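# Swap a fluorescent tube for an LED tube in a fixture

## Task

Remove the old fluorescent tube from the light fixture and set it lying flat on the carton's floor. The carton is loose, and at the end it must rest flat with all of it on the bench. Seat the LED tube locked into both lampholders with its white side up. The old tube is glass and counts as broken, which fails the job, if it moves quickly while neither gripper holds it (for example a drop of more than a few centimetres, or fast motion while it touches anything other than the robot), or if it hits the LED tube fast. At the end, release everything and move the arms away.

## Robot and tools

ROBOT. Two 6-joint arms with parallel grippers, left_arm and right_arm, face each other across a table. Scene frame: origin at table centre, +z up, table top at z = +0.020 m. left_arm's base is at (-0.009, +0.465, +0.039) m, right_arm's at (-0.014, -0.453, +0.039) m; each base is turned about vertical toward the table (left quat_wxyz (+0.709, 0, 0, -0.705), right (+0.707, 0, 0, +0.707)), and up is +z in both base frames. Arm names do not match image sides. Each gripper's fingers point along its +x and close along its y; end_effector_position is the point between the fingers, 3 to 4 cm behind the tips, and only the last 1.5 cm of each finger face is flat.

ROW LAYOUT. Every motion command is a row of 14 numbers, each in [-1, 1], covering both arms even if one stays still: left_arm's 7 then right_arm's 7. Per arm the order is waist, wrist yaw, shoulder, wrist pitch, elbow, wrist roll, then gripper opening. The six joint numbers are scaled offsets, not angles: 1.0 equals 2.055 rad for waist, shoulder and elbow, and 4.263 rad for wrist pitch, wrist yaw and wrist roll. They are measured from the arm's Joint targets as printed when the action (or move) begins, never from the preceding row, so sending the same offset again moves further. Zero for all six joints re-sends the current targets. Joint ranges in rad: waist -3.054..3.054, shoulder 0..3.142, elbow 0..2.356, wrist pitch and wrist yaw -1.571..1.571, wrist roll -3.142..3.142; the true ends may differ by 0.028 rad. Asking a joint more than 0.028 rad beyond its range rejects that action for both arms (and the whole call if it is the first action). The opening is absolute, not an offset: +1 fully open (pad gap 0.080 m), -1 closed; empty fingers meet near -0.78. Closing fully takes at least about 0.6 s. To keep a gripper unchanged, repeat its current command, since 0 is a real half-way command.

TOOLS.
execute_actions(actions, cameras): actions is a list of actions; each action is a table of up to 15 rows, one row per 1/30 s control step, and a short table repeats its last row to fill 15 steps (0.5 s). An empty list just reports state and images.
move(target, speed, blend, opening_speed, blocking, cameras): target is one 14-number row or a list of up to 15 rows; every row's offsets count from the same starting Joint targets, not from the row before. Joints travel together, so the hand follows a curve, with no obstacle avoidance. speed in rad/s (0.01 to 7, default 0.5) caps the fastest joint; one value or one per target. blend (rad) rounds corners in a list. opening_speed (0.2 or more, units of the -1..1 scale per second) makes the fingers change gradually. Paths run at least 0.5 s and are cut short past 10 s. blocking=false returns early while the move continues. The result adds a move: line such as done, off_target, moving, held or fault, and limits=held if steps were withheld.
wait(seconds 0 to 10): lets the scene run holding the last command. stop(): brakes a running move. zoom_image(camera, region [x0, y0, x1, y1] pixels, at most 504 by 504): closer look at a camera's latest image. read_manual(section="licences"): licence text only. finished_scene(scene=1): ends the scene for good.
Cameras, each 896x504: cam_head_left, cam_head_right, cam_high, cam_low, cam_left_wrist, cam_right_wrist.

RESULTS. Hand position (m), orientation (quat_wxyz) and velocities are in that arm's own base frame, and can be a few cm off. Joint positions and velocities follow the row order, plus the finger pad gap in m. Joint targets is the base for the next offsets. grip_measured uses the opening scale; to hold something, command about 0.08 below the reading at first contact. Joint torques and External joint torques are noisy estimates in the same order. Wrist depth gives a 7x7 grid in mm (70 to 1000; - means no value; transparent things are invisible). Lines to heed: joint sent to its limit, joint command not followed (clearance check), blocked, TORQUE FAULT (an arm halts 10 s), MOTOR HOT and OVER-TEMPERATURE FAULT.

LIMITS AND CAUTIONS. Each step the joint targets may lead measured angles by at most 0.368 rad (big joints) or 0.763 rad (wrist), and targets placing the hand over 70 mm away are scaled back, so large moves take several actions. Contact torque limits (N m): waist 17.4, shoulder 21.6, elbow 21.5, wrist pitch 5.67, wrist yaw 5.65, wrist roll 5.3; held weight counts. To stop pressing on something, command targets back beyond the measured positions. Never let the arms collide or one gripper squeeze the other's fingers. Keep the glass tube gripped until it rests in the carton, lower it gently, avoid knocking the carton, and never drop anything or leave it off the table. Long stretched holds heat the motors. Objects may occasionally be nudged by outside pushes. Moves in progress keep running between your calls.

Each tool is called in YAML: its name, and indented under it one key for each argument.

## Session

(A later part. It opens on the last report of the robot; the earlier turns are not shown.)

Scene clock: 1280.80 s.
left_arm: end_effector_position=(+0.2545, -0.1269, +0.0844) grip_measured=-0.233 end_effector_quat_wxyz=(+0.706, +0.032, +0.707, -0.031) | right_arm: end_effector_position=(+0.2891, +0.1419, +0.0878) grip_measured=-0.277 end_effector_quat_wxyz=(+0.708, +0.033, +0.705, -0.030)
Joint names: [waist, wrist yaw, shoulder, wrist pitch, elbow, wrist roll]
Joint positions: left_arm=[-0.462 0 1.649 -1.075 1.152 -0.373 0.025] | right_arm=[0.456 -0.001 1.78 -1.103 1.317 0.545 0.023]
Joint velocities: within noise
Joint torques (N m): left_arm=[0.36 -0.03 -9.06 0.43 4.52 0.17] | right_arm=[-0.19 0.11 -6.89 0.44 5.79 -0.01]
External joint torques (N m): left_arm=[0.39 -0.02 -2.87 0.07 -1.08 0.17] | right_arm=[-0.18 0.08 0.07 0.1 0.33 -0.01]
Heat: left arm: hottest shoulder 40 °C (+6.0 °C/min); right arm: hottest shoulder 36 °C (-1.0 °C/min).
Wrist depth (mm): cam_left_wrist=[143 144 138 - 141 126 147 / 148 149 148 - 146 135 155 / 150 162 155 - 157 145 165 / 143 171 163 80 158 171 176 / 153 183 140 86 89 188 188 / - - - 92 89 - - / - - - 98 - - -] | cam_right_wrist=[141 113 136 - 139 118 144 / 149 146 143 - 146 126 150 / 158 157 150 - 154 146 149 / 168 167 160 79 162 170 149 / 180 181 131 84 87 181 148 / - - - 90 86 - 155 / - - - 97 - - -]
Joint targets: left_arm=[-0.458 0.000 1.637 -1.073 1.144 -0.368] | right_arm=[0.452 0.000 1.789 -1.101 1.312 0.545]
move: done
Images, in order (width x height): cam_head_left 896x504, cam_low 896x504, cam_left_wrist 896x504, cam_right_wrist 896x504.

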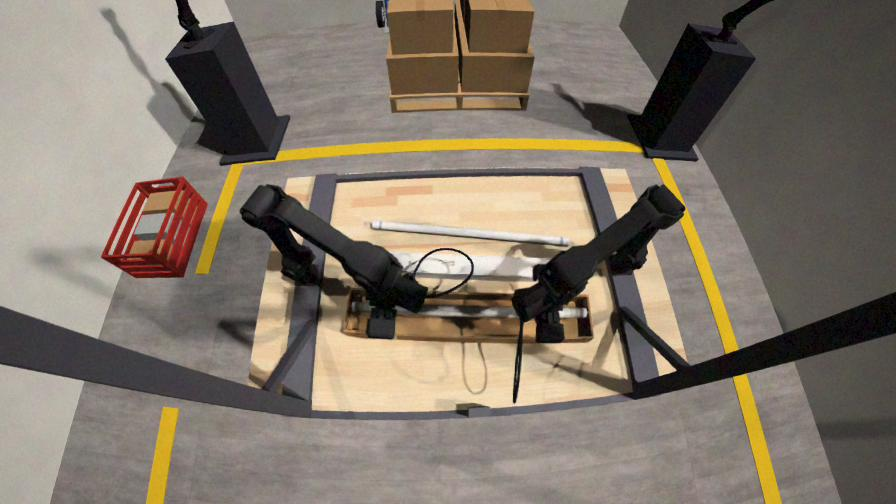

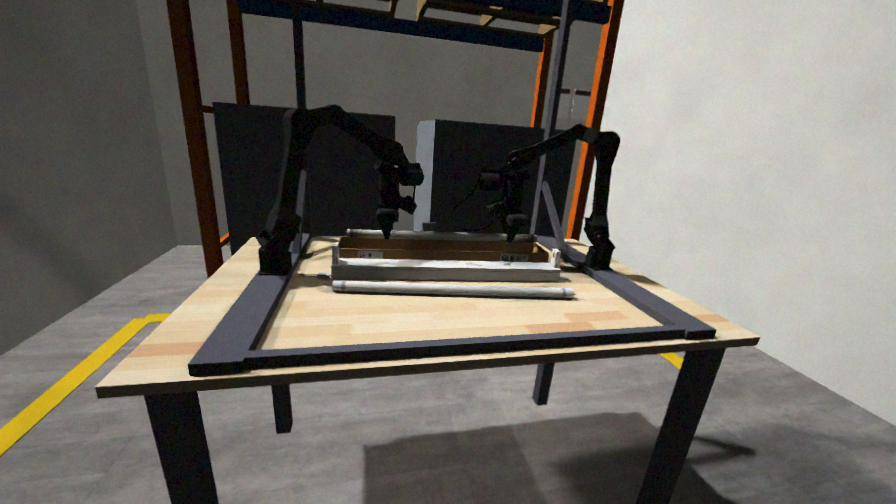

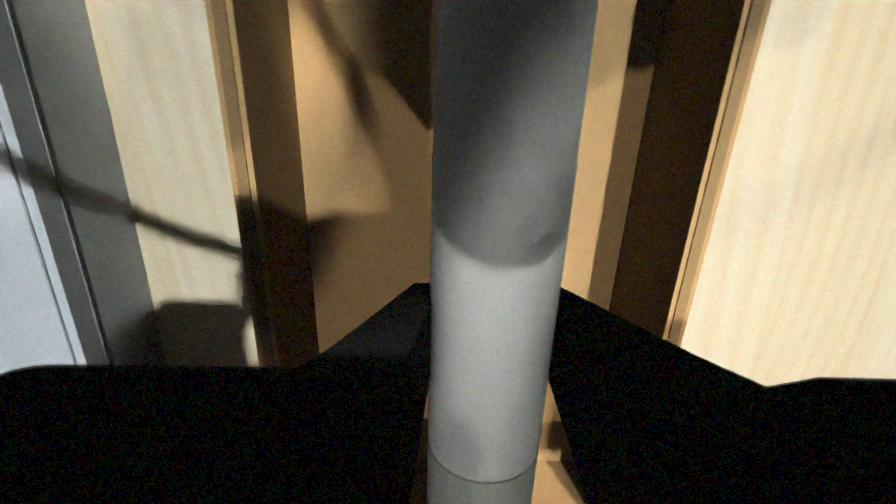

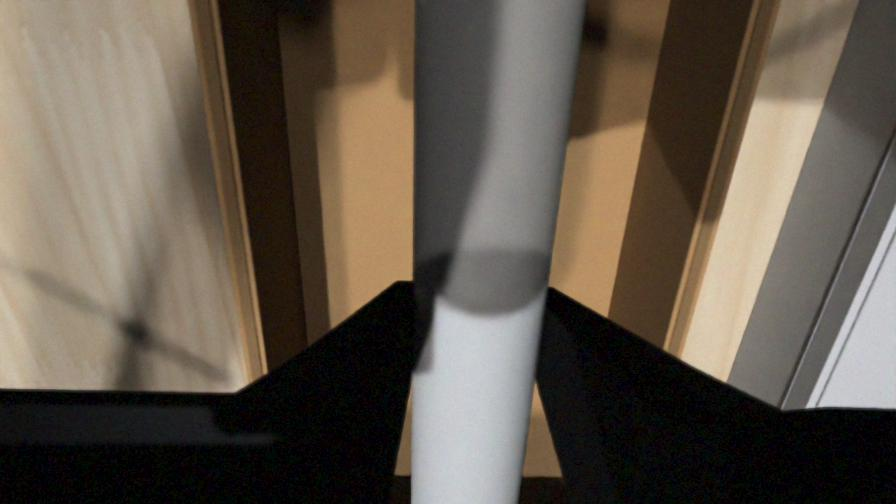

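move:
  target: [0.0024,0,0.0370,0.0429,-0.0613,0.0026,-0.4,0,0,0.0275,0.0402,-0.0582,0,-0.4]
  speed: 0.08
  cameras: ["cam_head_left","cam_low","cam_left_wrist","cam_right_wrist"]

zoom_image:
  camera: "cam_low"
  region: [320, 190, 600, 310]

zoom_image:
  camera: "cam_head_left"
  region: [560, 280, 620, 350]

zoom_image:
  camera: "cam_head_left"
  region: [335, 270, 395, 350]

Scene clock: 1317.17 s.
left_arm: end_effector_position=(+0.2550, -0.1254, +0.0407) grip_measured=-0.233 end_effector_quat_wxyz=(+0.708, +0.033, +0.705, -0.034) | right_arm: end_effector_position=(+0.2901, +0.1420, +0.0428) grip_measured=-0.277 end_effector_quat_wxyz=(+0.708, +0.033, +0.705, -0.031)
Joint names: [waist, wrist yaw, shoulder, wrist pitch, elbow, wrist roll]
Joint positions: left_arm=[-0.457 0 1.702 -0.891 1.027 -0.362 0.025] | right_arm=[0.455 -0.001 1.836 -0.929 1.199 0.545 0.023]
Joint velocities: within noise
Joint torques (N m): left_arm=[0.3 -0.04 -6 0.38 4.13 0.17] | right_arm=[-0.1 0.13 -6.94 0.23 5.18 -0.02]
External joint torques (N m): left_arm=[0.3 -0.02 0.29 0.03 -1.14 0.17] | right_arm=[-0.09 0.1 0.2 -0.1 0 -0.02]
Heat: left arm: hottest shoulder 39 °C (+1.0 °C/min); right arm: hottest shoulder 38 °C (+2.0 °C/min).
Wrist depth (mm): cam_left_wrist=[- 88 101 - - 102 81 / - - 108 - 106 106 - / - 89 113 - 111 111 84 / - 83 120 80 118 111 93 / 134 83 125 86 88 110 92 / - - - 92 89 - - / - - - 98 - - -] | cam_right_wrist=[- 94 97 - 98 98 87 / - 90 102 - 104 103 83 / - 98 109 - 107 108 82 / - 91 115 79 116 115 86 / - 99 120 83 87 114 86 / - - - 89 86 - 90 / - - - 98 - - -]
Joint targets: left_arm=[-0.453 0.000 1.713 -0.890 1.018 -0.357] | right_arm=[0.452 0.000 1.846 -0.929 1.192 0.545]
move: done
Images, in order (width x height): cam_head_left 896x504, cam_low 896x504, cam_left_wrist 896x504, cam_right_wrist 896x504.

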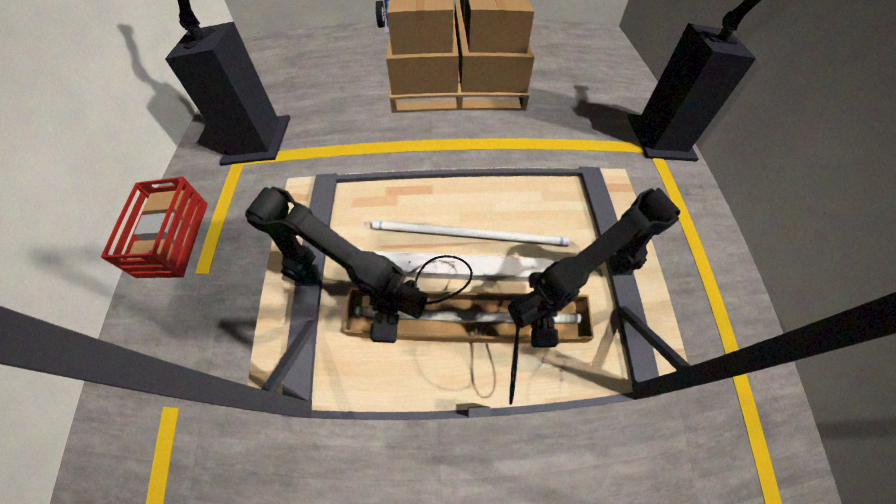

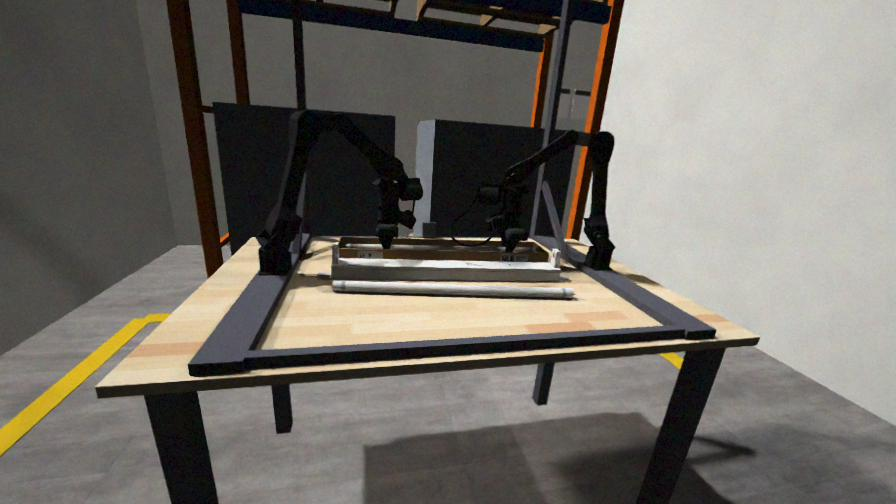

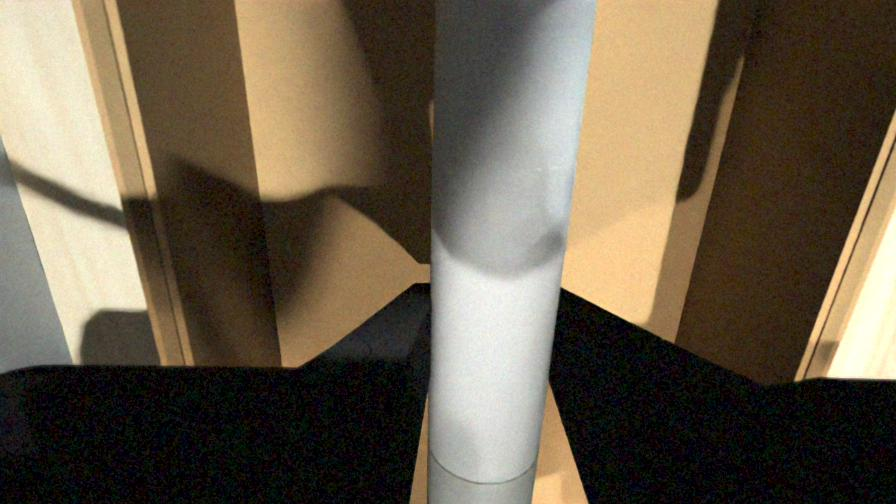

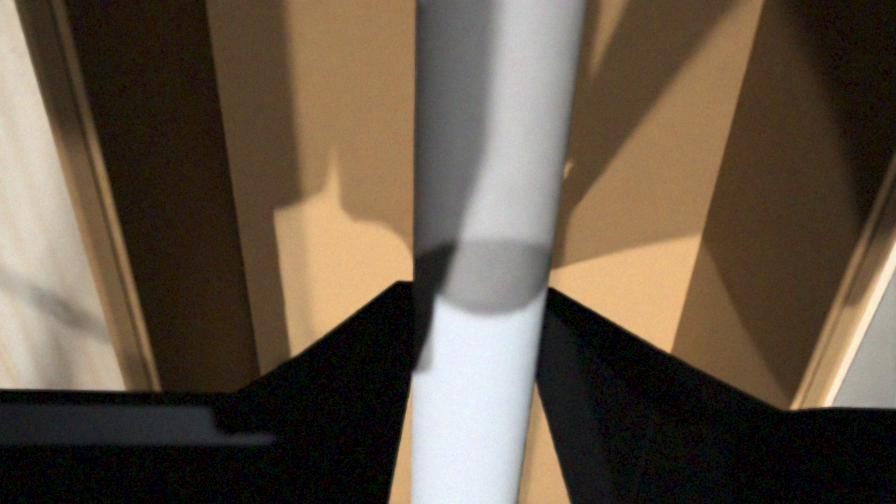

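Scaled by 1.800 from the camera's 896x504 image, which has a finer 1280x720 frame.

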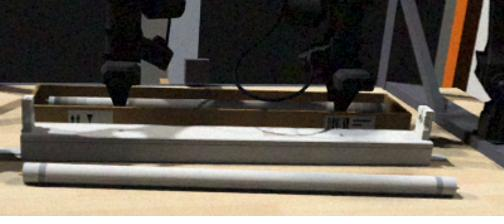

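Scaled by 7.200 from the camera's 896x504 image, which has a finer 1280x720 frame.

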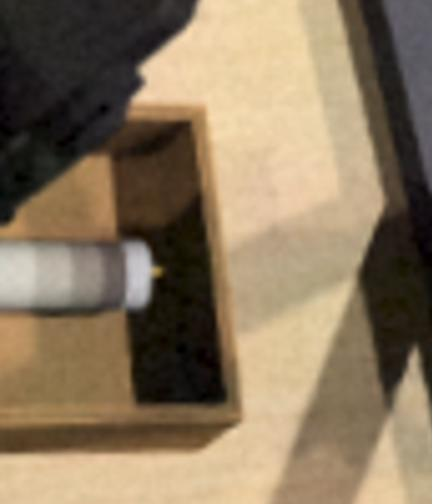

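Scaled by 6.300 from the camera's 896x504 image, which has a finer 1280x720 frame.

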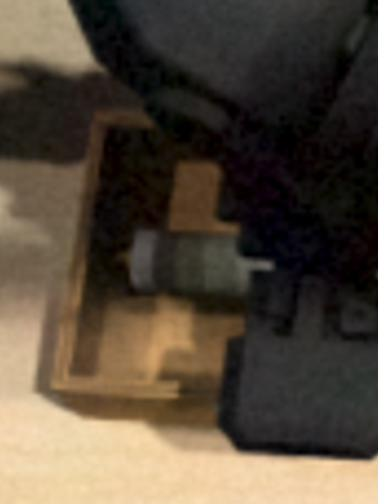

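move:
  target: [0,0,0.0060,0.0068,-0.0081,0,-0.4,0,0,0.0053,0.0064,-0.0080,0,-0.4]
  speed: 0.04
  cameras: ["cam_left_wrist","cam_right_wrist"]

Scene clock: 1332.97 s.
left_arm: end_effector_position=(+0.2552, -0.1255, +0.0338) grip_measured=-0.233 end_effector_quat_wxyz=(+0.708, +0.033, +0.705, -0.034) | right_arm: end_effector_position=(+0.2902, +0.1421, +0.0358) grip_measured=-0.277 end_effector_quat_wxyz=(+0.708, +0.033, +0.705, -0.031)
Joint names: [waist, wrist yaw, shoulder, wrist pitch, elbow, wrist roll]
Joint positions: left_arm=[-0.457 0 1.714 -0.862 1.01 -0.362 0.025] | right_arm=[0.455 -0.001 1.846 -0.902 1.183 0.545 0.023]
Joint velocities: within noise
Joint torques (N m): left_arm=[0.27 -0.03 -6.01 0.35 4.07 0.17] | right_arm=[-0.23 0.14 -6.78 0.26 5.36 -0.01]
External joint torques (N m): left_arm=[0.31 -0.02 0.2 0.01 -1.05 0.17] | right_arm=[-0.23 0.11 0.27 -0.08 0.27 -0.01]
Heat: left arm: hottest shoulder 38 °C (-1.0 °C/min); right arm: hottest shoulder 37 °C (+1.0 °C/min).
Wrist depth (mm): cam_left_wrist=[- 88 95 95 - 96 81 / - - 99 100 99 100 - / - 89 106 105 106 106 84 / - 83 114 82 110 111 - / - 90 118 86 88 117 83 / - - - 92 88 - - / - - - 98 79 - -] | cam_right_wrist=[- 88 91 - - 92 87 / - 94 96 - 98 97 82 / - 97 101 - 101 102 82 / - 98 108 80 108 108 - / - 99 113 83 87 107 86 / - - - 89 86 - 81 / - - - 98 - - -]
Joint targets: left_arm=[-0.453 0.000 1.725 -0.861 1.002 -0.357] | right_arm=[0.452 0.000 1.857 -0.902 1.176 0.545]
move: done
Images, in order (width x height): cam_left_wrist 896x504, cam_right_wrist 896x504.

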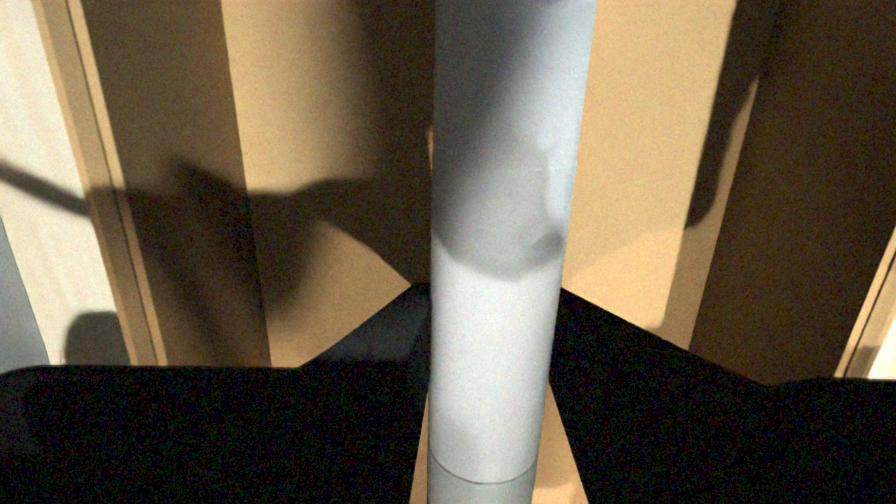

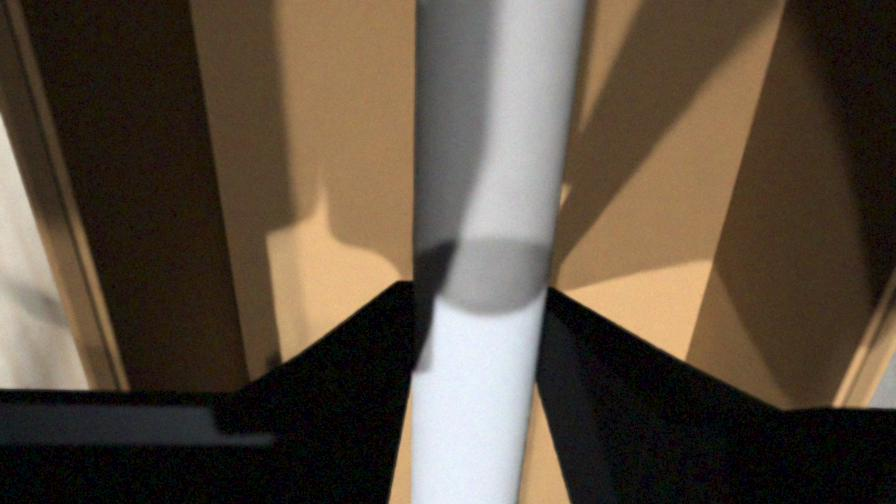

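move:
  target: [0,0,0.0026,0.0029,-0.0035,0,-0.4,0,0,0.0023,0.0027,-0.0034,0,-0.4]
  speed: 0.03
  cameras: []

Scene clock: 1338.97 s.
left_arm: end_effector_position=(+0.2552, -0.1255, +0.0309) grip_measured=-0.233 end_effector_quat_wxyz=(+0.708, +0.033, +0.705, -0.034) | right_arm: end_effector_position=(+0.2901, +0.1420, +0.0328) grip_measured=-0.277 end_effector_quat_wxyz=(+0.708, +0.033, +0.705, -0.031)
Joint names: [waist, wrist yaw, shoulder, wrist pitch, elbow, wrist roll]
Joint positions: left_arm=[-0.457 0 1.719 -0.849 1.003 -0.362 0.025] | right_arm=[0.455 -0.001 1.851 -0.89 1.176 0.545 0.023]
Joint velocities: within noise
Joint torques (N m): left_arm=[0.25 -0.03 -6.01 0.36 4.17 0.17] | right_arm=[-0.17 0.12 -6.85 0.22 5.22 -0.02]
External joint torques (N m): left_arm=[0.28 -0.02 0.25 0.04 -0.9 0.17] | right_arm=[-0.17 0.1 0.3 -0.11 0.13 -0.02]
Heat: left arm: hottest shoulder 38 °C (-2.0 °C/min); right arm: hottest shoulder 37 °C (+1.0 °C/min).
Wrist depth (mm): cam_left_wrist=[- 88 92 92 - - 84 / - - 95 - 97 - - / - 89 103 102 101 104 84 / - 83 112 82 108 109 - / - 90 115 86 88 115 83 / - - - 92 89 - - / - - - 98 79 - -] | cam_right_wrist=[- 86 89 - - 89 87 / - 91 93 - 94 94 82 / - 97 98 - 98 99 82 / - 98 105 80 105 106 - / - 99 109 83 87 107 85 / - - - 90 85 - 81 / - - - 98 - - -]
Joint targets: left_arm=[-0.453 0.000 1.731 -0.849 0.994 -0.357] | right_arm=[0.453 0.000 1.862 -0.891 1.169 0.545]
move: done
No camera images: "cameras" was empty.

move:
  target: [0,0,0.0026,0.0029,-0.0035,0,-0.4,0,0,0.0023,0.0027,-0.0034,0,-0.4]
  speed: 0.03
  cameras: ["cam_low"]

zoom_image:
  camera: "cam_low"
  region: [325, 215, 565, 285]

Scene clock: 1345.13 s.
left_arm: end_effector_position=(+0.2551, -0.1254, +0.0280) grip_measured=-0.233 end_effector_quat_wxyz=(+0.708, +0.033, +0.705, -0.034) | right_arm: end_effector_position=(+0.2902, +0.1421, +0.0316) grip_measured=-0.277 end_effector_quat_wxyz=(+0.709, +0.034, +0.704, -0.030)
Joint names: [waist, wrist yaw, shoulder, wrist pitch, elbow, wrist roll]
Joint positions: left_arm=[-0.457 0 1.724 -0.838 0.996 -0.362 0.025] | right_arm=[0.455 -0.001 1.851 -0.883 1.171 0.545 0.023]
Joint velocities: within noise
Joint torques (N m): left_arm=[0.25 -0.03 -5.96 0.38 3.99 0.17] | right_arm=[-0.26 0.1 -6.38 0.52 4.97 0.04]
External joint torques (N m): left_arm=[0.26 -0.01 0.36 0.02 -1.16 0.17] | right_arm=[-0.24 0.08 0.77 0.19 -0.11 0.04]
Heat: left arm: hottest shoulder 38 °C (-1.0 °C/min); right arm: hottest shoulder 36 °C (-1.0 °C/min).
Wrist depth (mm): cam_left_wrist=[- 88 90 90 - - 84 / - 93 - - 74 96 - / - 96 100 99 81 101 84 / - 83 106 82 105 106 - / - 90 112 86 88 112 83 / - - - 92 89 - - / - - - 98 86 - -] | cam_right_wrist=[- 85 89 - 88 88 87 / - 91 92 - 94 94 83 / - 96 98 96 97 98 82 / - 98 104 80 104 105 - / - 99 108 84 87 107 86 / - - - 89 86 - - / - - - 98 - - -]
Joint targets: left_arm=[-0.453 0.000 1.736 -0.837 0.987 -0.357] | right_arm=[0.453 0.000 1.866 -0.879 1.162 0.545]
move: done
Images, in order (width x height): cam_low 896x504.

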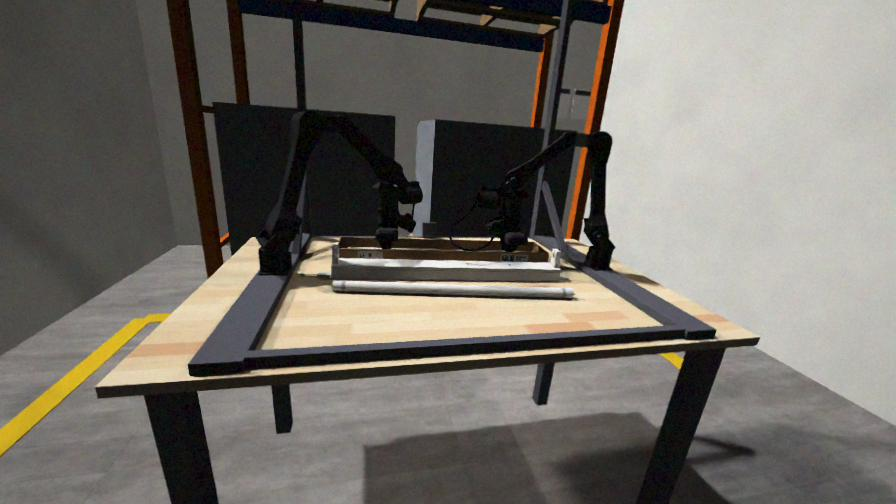

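Scaled by 2.100 from the camera's 896x504 image, which has a finer 1280x720 frame.

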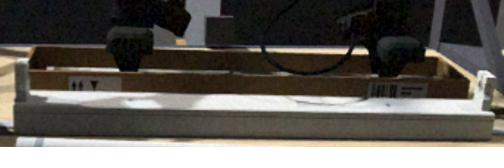

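move:
  target: [0,0,0.0022,0.0025,-0.0030,0,-0.4,0,0,0,0,0,0,-0.4]
  speed: 0.03
  cameras: ["cam_left_wrist"]

Scene clock: 1354.57 s.
left_arm: end_effector_position=(+0.2548, -0.1253, +0.0274) grip_measured=-0.233 end_effector_quat_wxyz=(+0.708, +0.033, +0.705, -0.034) | right_arm: end_effector_position=(+0.2901, +0.1420, +0.0315) grip_measured=-0.277 end_effector_quat_wxyz=(+0.709, +0.034, +0.704, -0.030)
Joint names: [waist, wrist yaw, shoulder, wrist pitch, elbow, wrist roll]
Joint positions: left_arm=[-0.457 0 1.724 -0.834 0.993 -0.362 0.025] | right_arm=[0.455 -0.001 1.851 -0.883 1.171 0.545 0.023]
Joint velocities: within noise
Joint torques (N m): left_arm=[0.26 -0.04 -5.36 0.83 3.65 0.17] | right_arm=[-0.13 0.12 -6.4 0.52 4.97 -0.02]
External joint torques (N m): left_arm=[0.28 -0.02 0.93 0.48 -1.47 0.17] | right_arm=[-0.13 0.1 0.66 0.2 -0.04 -0.02]
Heat: left arm: hottest shoulder 37 °C (-2.0 °C/min); right arm: hottest shoulder 36 °C (-1.0 °C/min).
Wrist depth (mm): cam_left_wrist=[- 88 90 90 - - 85 / - 93 - - 74 96 - / - 96 100 99 81 101 84 / - 83 106 82 105 106 - / - 90 111 86 88 112 83 / - - - 92 89 - - / - - - 98 86 - -] | cam_right_wrist=[- 85 89 - 88 88 87 / - 91 92 - 94 93 82 / - 96 98 95 97 98 82 / - 98 104 81 104 105 - / - 99 108 84 87 107 85 / - - - 89 86 - - / - - - 98 - - -]
Joint targets: left_arm=[-0.453 0.000 1.740 -0.826 0.981 -0.357] | right_arm=[0.453 0.000 1.866 -0.879 1.162 0.545]
move: done
Images, in order (width x height): cam_left_wrist 896x504.

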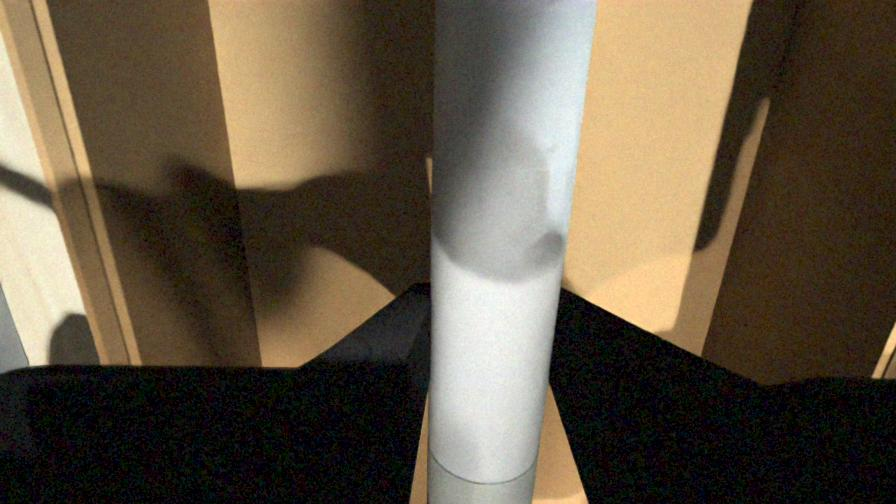

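move:
  target:
    - [0,0,-0.0010,-0.0010,0.0010,0,-0.08,0,0,-0.0010,-0.0010,0.0010,0,-0.13]
    - [0,0,-0.0288,-0.0301,0.0405,0,-0.08,0,0,-0.0250,-0.0268,0.0365,0,-0.13]
    - [0,0,-0.0584,-0.0914,0.1380,0,-0.08,0,0,-0.0496,-0.0832,0.1290,0,-0.13]
  speed: [0.1, 0.08, 0.3]
  opening_speed: 0.4

zoom_image:
  camera: "cam_head_left"
  region: [330, 270, 610, 350]

Scene clock: 1385.90 s.
left_arm: end_effector_position=(+0.2529, -0.1243, +0.1146) grip_measured=-0.084 end_effector_quat_wxyz=(+0.700, +0.036, +0.712, -0.031) | right_arm: end_effector_position=(+0.2869, +0.1404, +0.1130) grip_measured=-0.133 end_effector_quat_wxyz=(+0.699, +0.028, +0.714, -0.036)
Joint names: [waist, wrist yaw, shoulder, wrist pitch, elbow, wrist roll]
Joint positions: left_arm=[-0.457 0 1.632 -1.213 1.255 -0.362 0.031] | right_arm=[0.455 -0.001 1.778 -1.233 1.416 0.545 0.029]
Joint velocities: within noise
Joint torques (N m): left_arm=[0.24 -0.04 -8.84 0.15 6.68 0.16] | right_arm=[-0.14 0.11 -9.58 0.21 7.9 -0.01]
External joint torques (N m): left_arm=[0.26 -0.02 -2.67 -0.17 1 0.16] | right_arm=[-0.14 0.09 -2.67 -0.08 2.47 -0.01]
Heat: left arm: hottest shoulder 36 °C (-2.0 °C/min); right arm: hottest shoulder 36 °C (-1.0 °C/min).
Wrist depth (mm): cam_left_wrist=[144 172 163 147 167 169 173 / 148 180 172 157 175 179 183 / 155 188 186 167 186 192 195 / 165 202 197 190 201 208 208 / 178 203 172 188 104 222 224 / - - - 210 85 - 235 / - - - 212 79 - -] | cam_right_wrist=[161 160 157 140 161 164 148 / 171 171 165 149 169 177 147 / 182 183 177 163 180 188 155 / 193 195 187 188 191 199 165 / 207 209 92 182 106 209 177 / 219 - - 199 77 - 191 / - - - 224 - - -]
Joint targets: left_arm=[-0.454 0.000 1.620 -1.215 1.265 -0.357] | right_arm=[0.453 0.000 1.764 -1.234 1.427 0.545]
move: done

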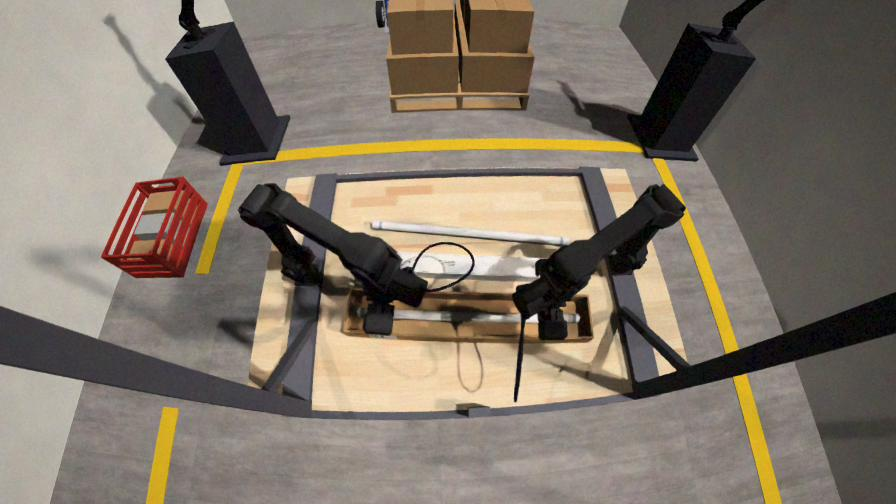

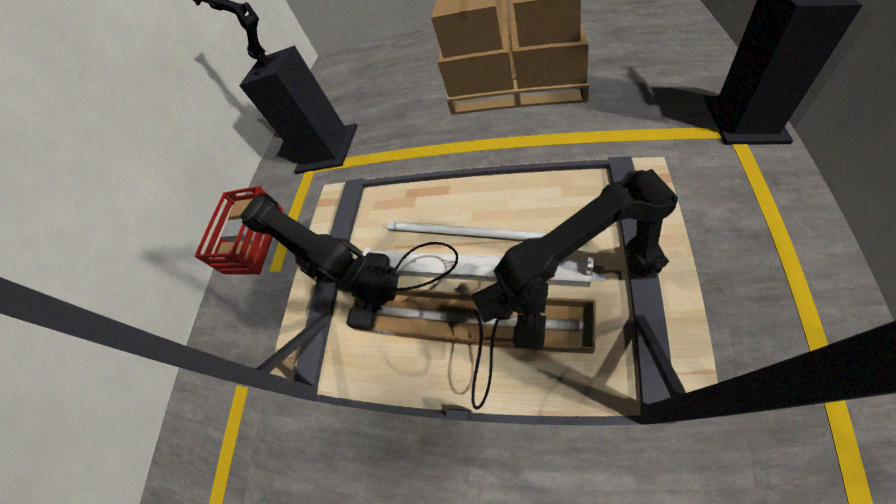

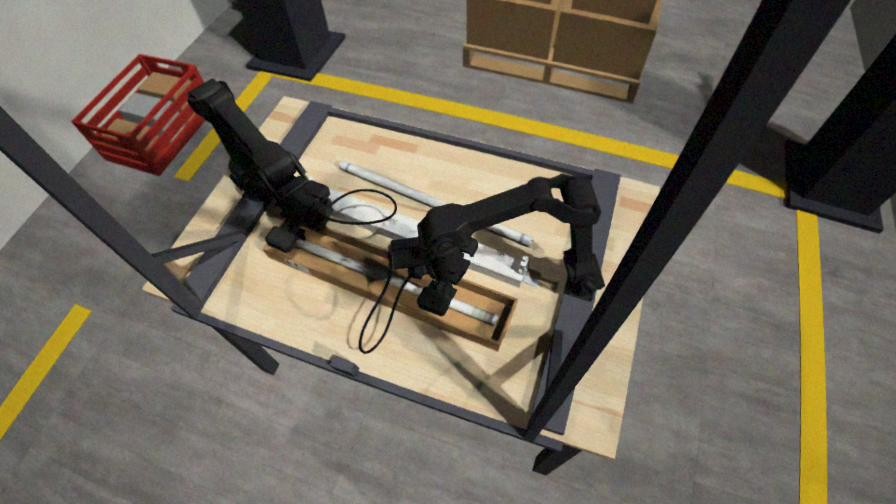

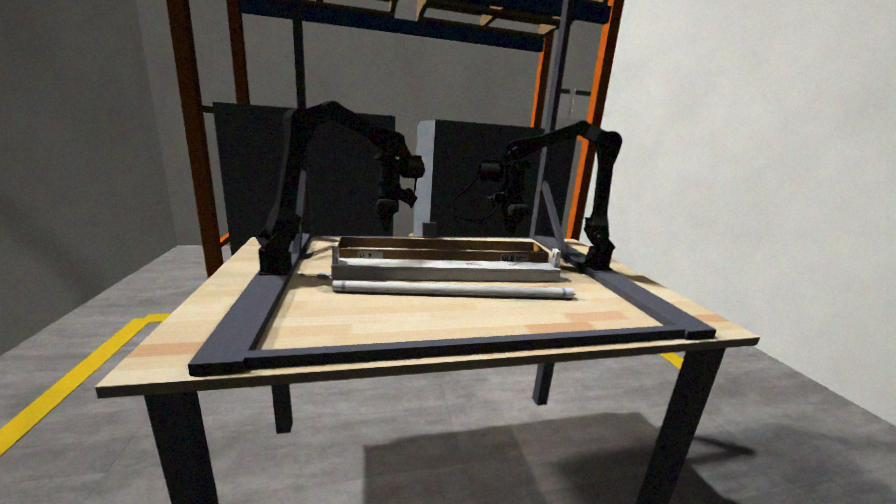

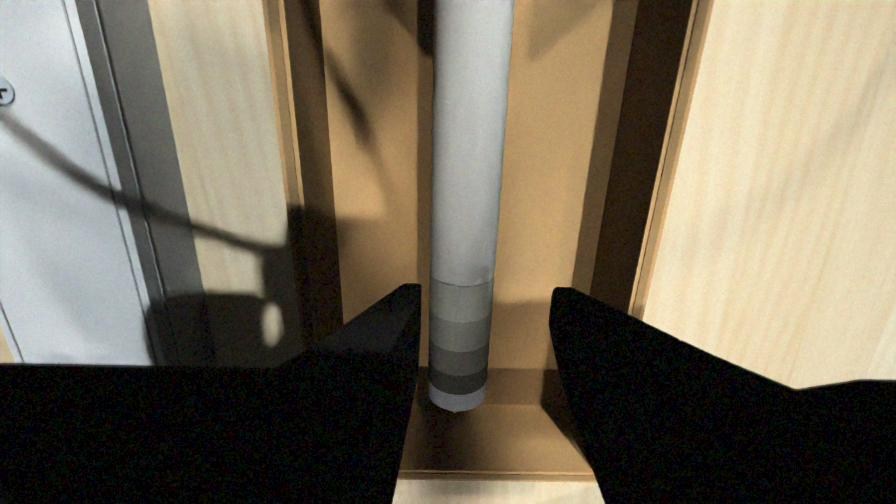

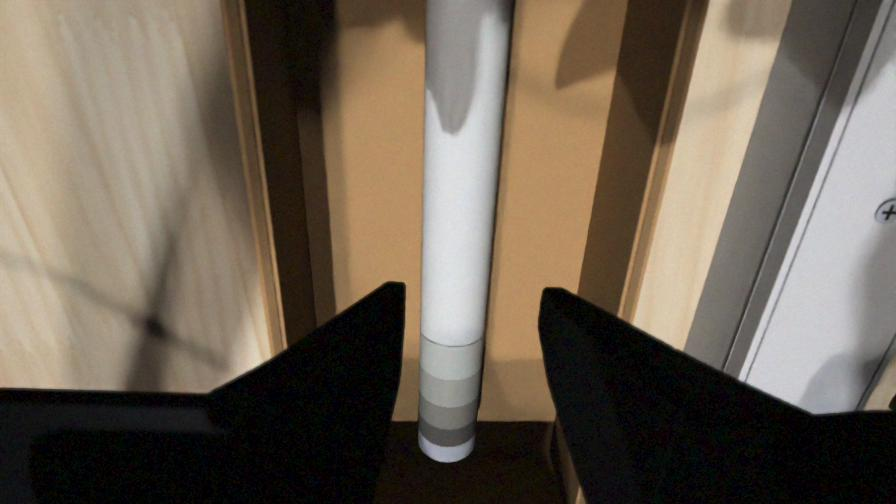

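Scaled by 1.800 from the camera's 896x504 image, which has a finer 1280x720 frame.

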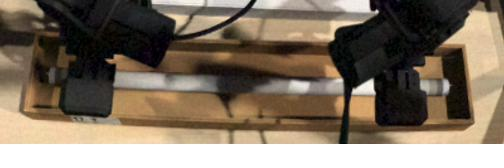

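move:
  target: [0.4636,0,0.0847,0.0271,0.0281,0.2397,0.3,-0.4229,0,-0.0578,0.0371,-0.1347,-0.1865,0.3]
  speed: 0.7

Scene clock: 1500.23 s.
left_arm: end_effector_position=(+0.2816, +0.1534, +0.0861) grip_measured=+0.296 end_effector_quat_wxyz=(+0.704, +0.057, +0.705, -0.057) | right_arm: end_effector_position=(+0.2608, -0.1145, +0.0824) grip_measured=+0.297 end_effector_quat_wxyz=(+0.701, +0.060, +0.708, -0.058)
Joint names: [waist, wrist yaw, shoulder, wrist pitch, elbow, wrist roll]
Joint positions: left_arm=[0.499 0 1.782 -1.103 1.312 0.66 0.048] | right_arm=[-0.414 0 1.661 -1.078 1.156 -0.247 0.048]
Joint velocities: within noise
Joint torques (N m): left_arm=[0.04 0.01 -6.95 0.48 6.59 0.17] | right_arm=[-0.22 0.01 -8.82 0.39 5.48 -0.1]
External joint torques (N m): left_arm=[-0.01 -0.01 0.23 0.17 1.05 0.17] | right_arm=[-0.21 0.03 -2.83 0.07 0.13 -0.1]
Heat: left arm: hottest shoulder 38 °C (+1.0 °C/min); right arm: hottest shoulder 41 °C (+2.0 °C/min).
Wrist depth (mm): cam_left_wrist=[143 144 146 128 148 149 134 / 152 152 153 134 156 157 134 / 160 161 162 142 165 167 133 / 170 171 173 152 176 175 140 / 181 181 93 162 183 182 150 / - - - 193 199 - - / - - - 217 218 - -] | cam_right_wrist=[- 137 139 118 139 140 140 / 113 144 147 127 148 148 149 / 118 153 156 137 157 157 158 / 126 143 167 145 168 168 169 / 137 137 99 156 175 176 181 / - - 190 173 191 - 193 / - - 210 188 211 - -]
Joint targets: left_arm=[0.499 0.000 1.795 -1.100 1.322 0.665] | right_arm=[-0.417 0.000 1.646 -1.076 1.150 -0.250]
move: done

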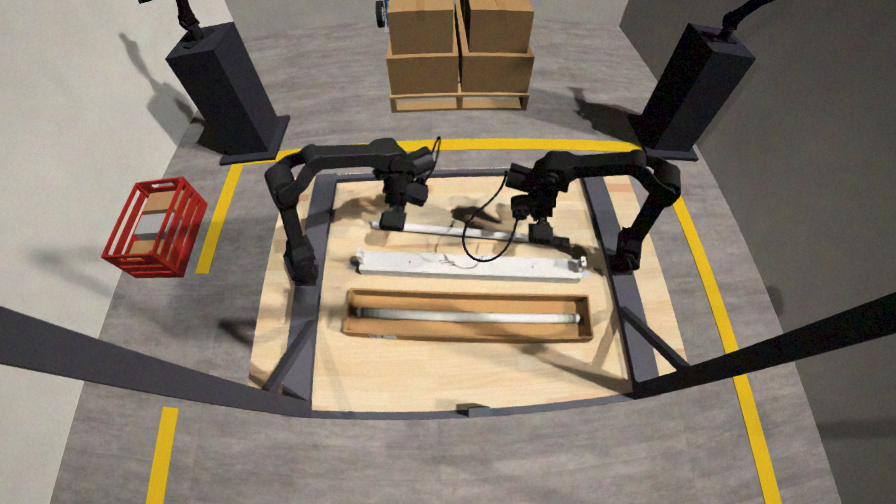

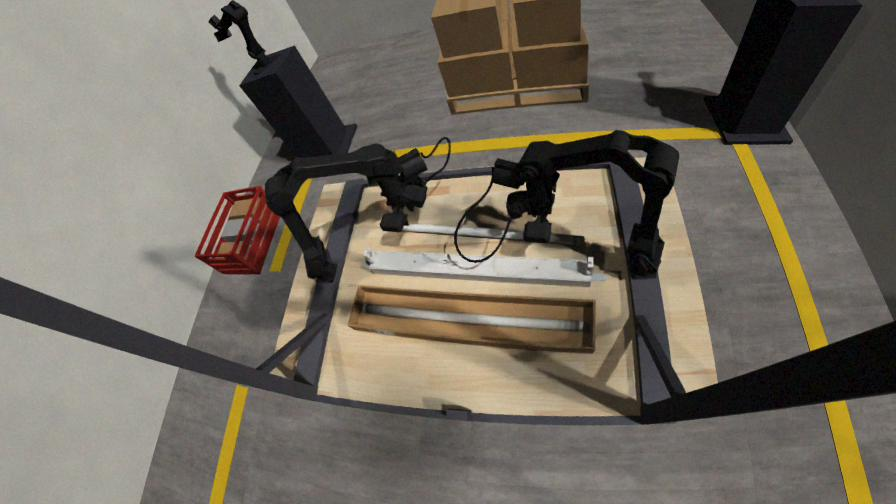

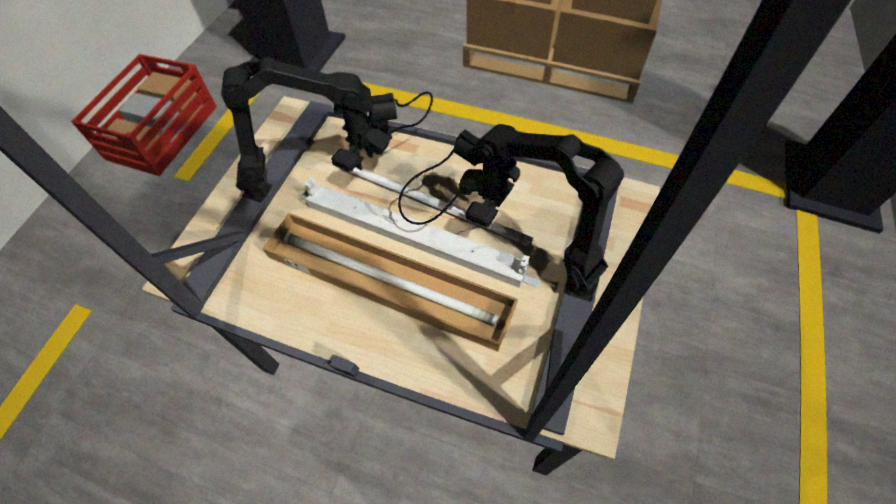

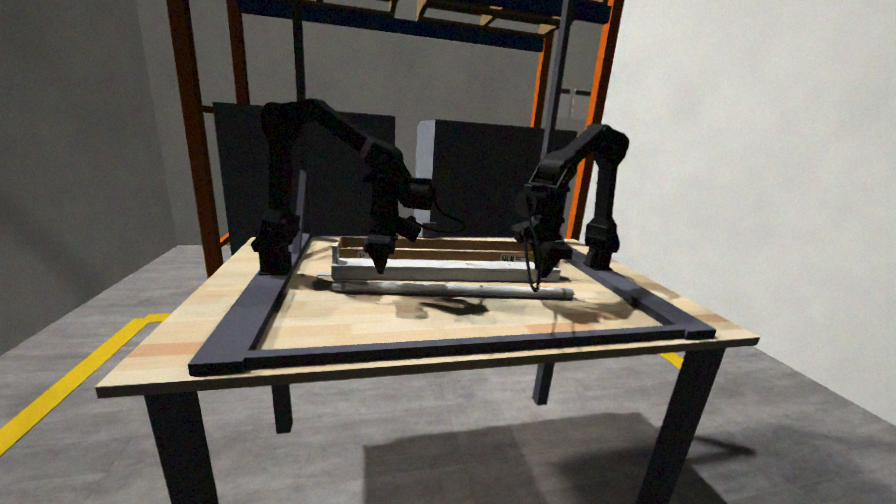

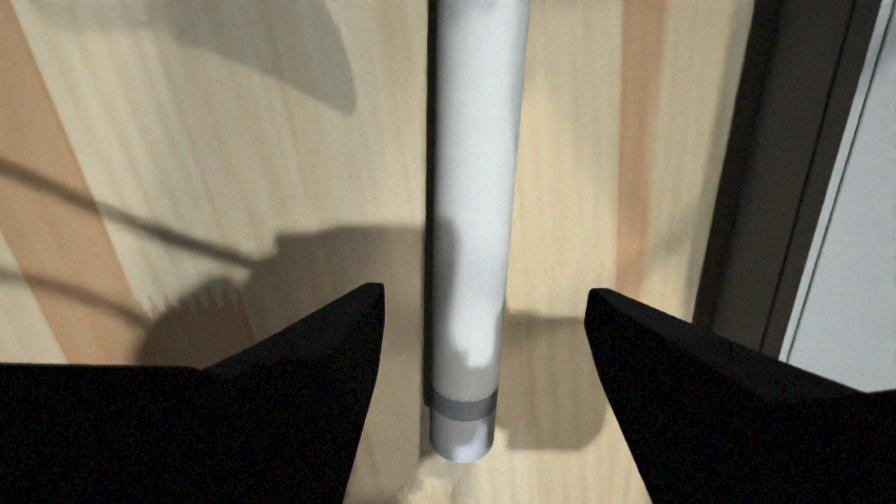

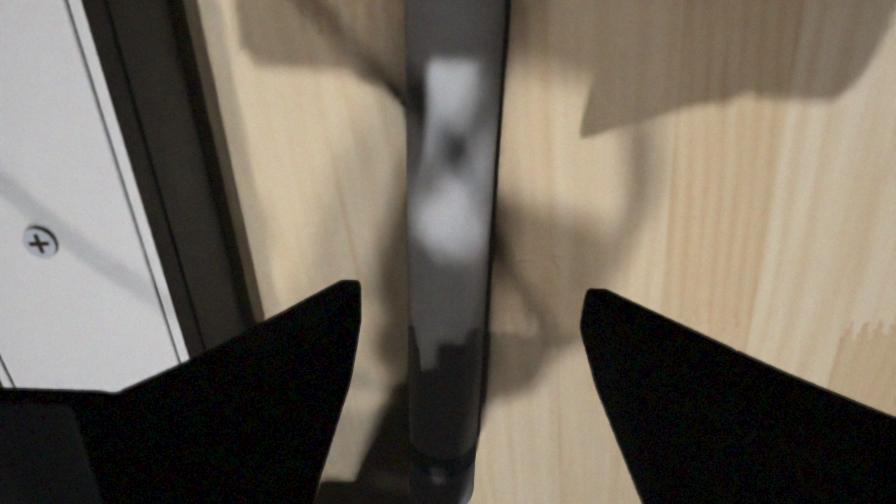

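move:
  target: [-0.0078,0,0.0316,0.0540,-0.0876,-0.0035,0.1,0.0066,0,0.0401,0.0507,-0.0720,0.0029,0.1]
  speed: 0.12
  cameras: ["cam_left_wrist","cam_right_wrist","cam_low"]

zoom_image:
  camera: "cam_low"
  region: [350, 250, 420, 320]

zoom_image:
  camera: "cam_low"
  region: [510, 250, 580, 320]

Scene clock: 1581.47 s.
left_arm: end_effector_position=(+0.2816, +0.1491, +0.0280) grip_measured=+0.104 end_effector_quat_wxyz=(+0.705, +0.059, +0.704, -0.059) | right_arm: end_effector_position=(+0.2603, -0.1119, +0.0320) grip_measured=+0.103 end_effector_quat_wxyz=(+0.704, +0.059, +0.705, -0.058)
Joint names: [waist, wrist yaw, shoulder, wrist pitch, elbow, wrist roll]
Joint positions: left_arm=[0.487 0 1.847 -0.872 1.15 0.654 0.04] | right_arm=[-0.406 0 1.719 -0.862 1.008 -0.241 0.04]
Joint velocities: within noise
Joint torques (N m): left_arm=[-0.38 0.02 -7.07 0.47 4.23 -0.15] | right_arm=[0.17 0.05 -5.79 0.41 5.47 0.13]
External joint torques (N m): left_arm=[-0.4 -0.01 0.19 0.15 -0.91 -0.15] | right_arm=[0.19 0.06 0.26 0.09 0.48 0.13]
Heat: left arm: hottest shoulder 37 °C (-1.0 °C/min); right arm: hottest shoulder 40 °C (+0.0 °C/min).
Wrist depth (mm): cam_left_wrist=[- 92 92 73 94 96 96 / - 98 99 76 100 101 102 / 104 103 105 81 106 107 109 / 109 110 111 86 113 114 115 / 117 117 115 91 104 120 121 / - - - 98 94 - - / - - - 106 139 - -] | cam_right_wrist=[- 93 94 73 93 94 94 / - 99 99 76 99 100 100 / - 105 105 80 106 106 108 / - 112 112 86 113 113 114 / - 118 91 91 97 119 122 / - - - 100 96 - 130 / - - - 109 141 - -]
Joint targets: left_arm=[0.483 0.000 1.859 -0.870 1.142 0.650] | right_arm=[-0.403 0.000 1.728 -0.860 1.002 -0.237]
move: done
Images, in order (width x height): cam_low 896x504, cam_left_wrist 896x504, cam_right_wrist 896x504.

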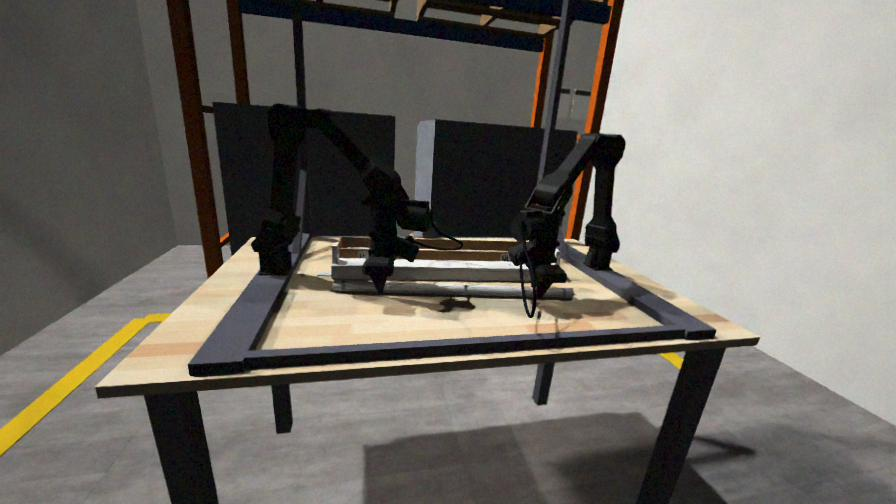

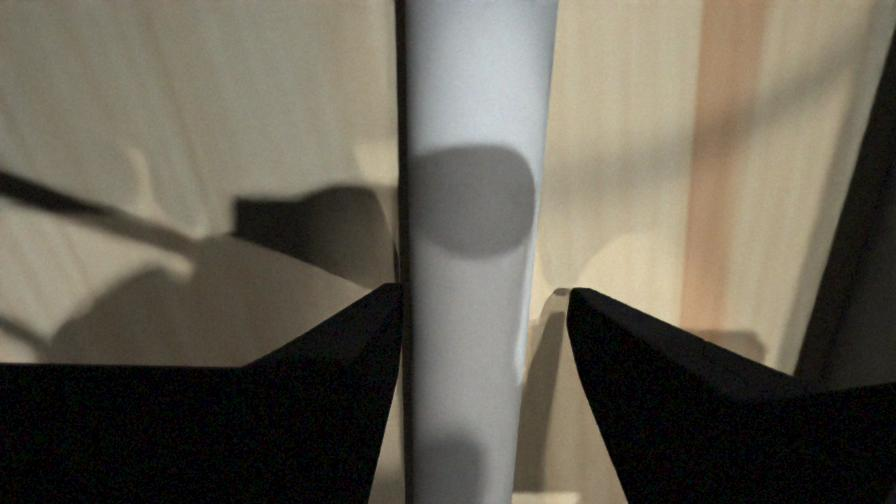

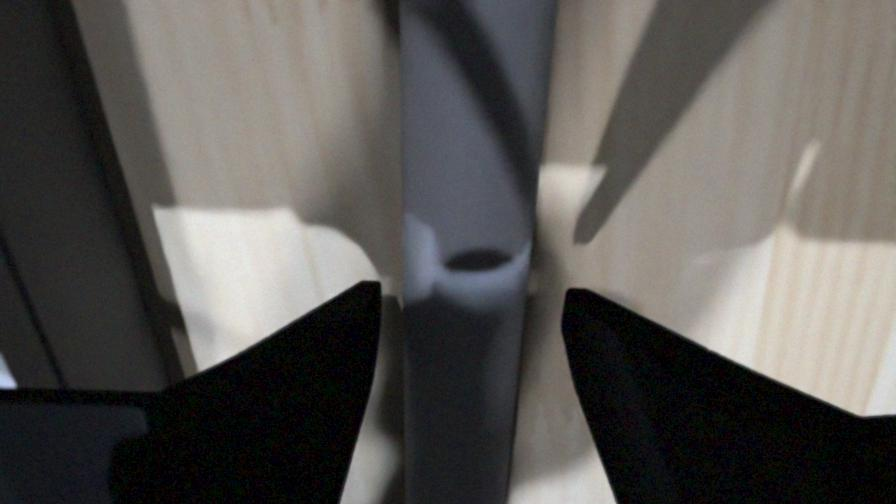

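Scaled by 7.200 from the camera's 896x504 image, which has a finer 1280x720 frame.

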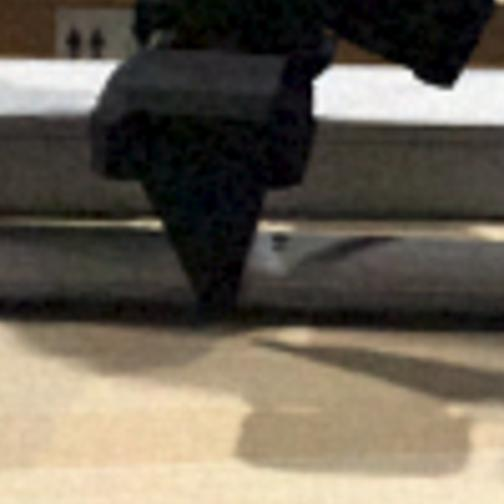

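Scaled by 7.200 from the camera's 896x504 image, which has a finer 1280x720 frame.

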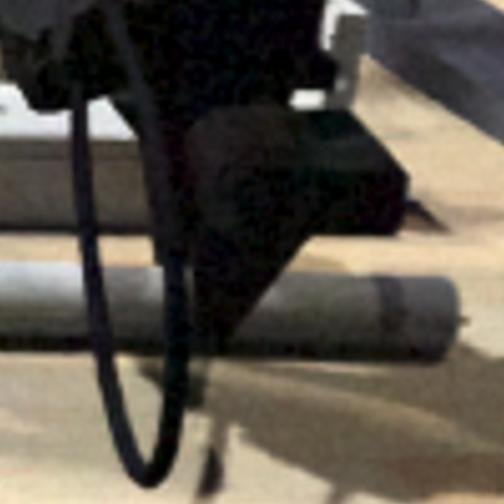

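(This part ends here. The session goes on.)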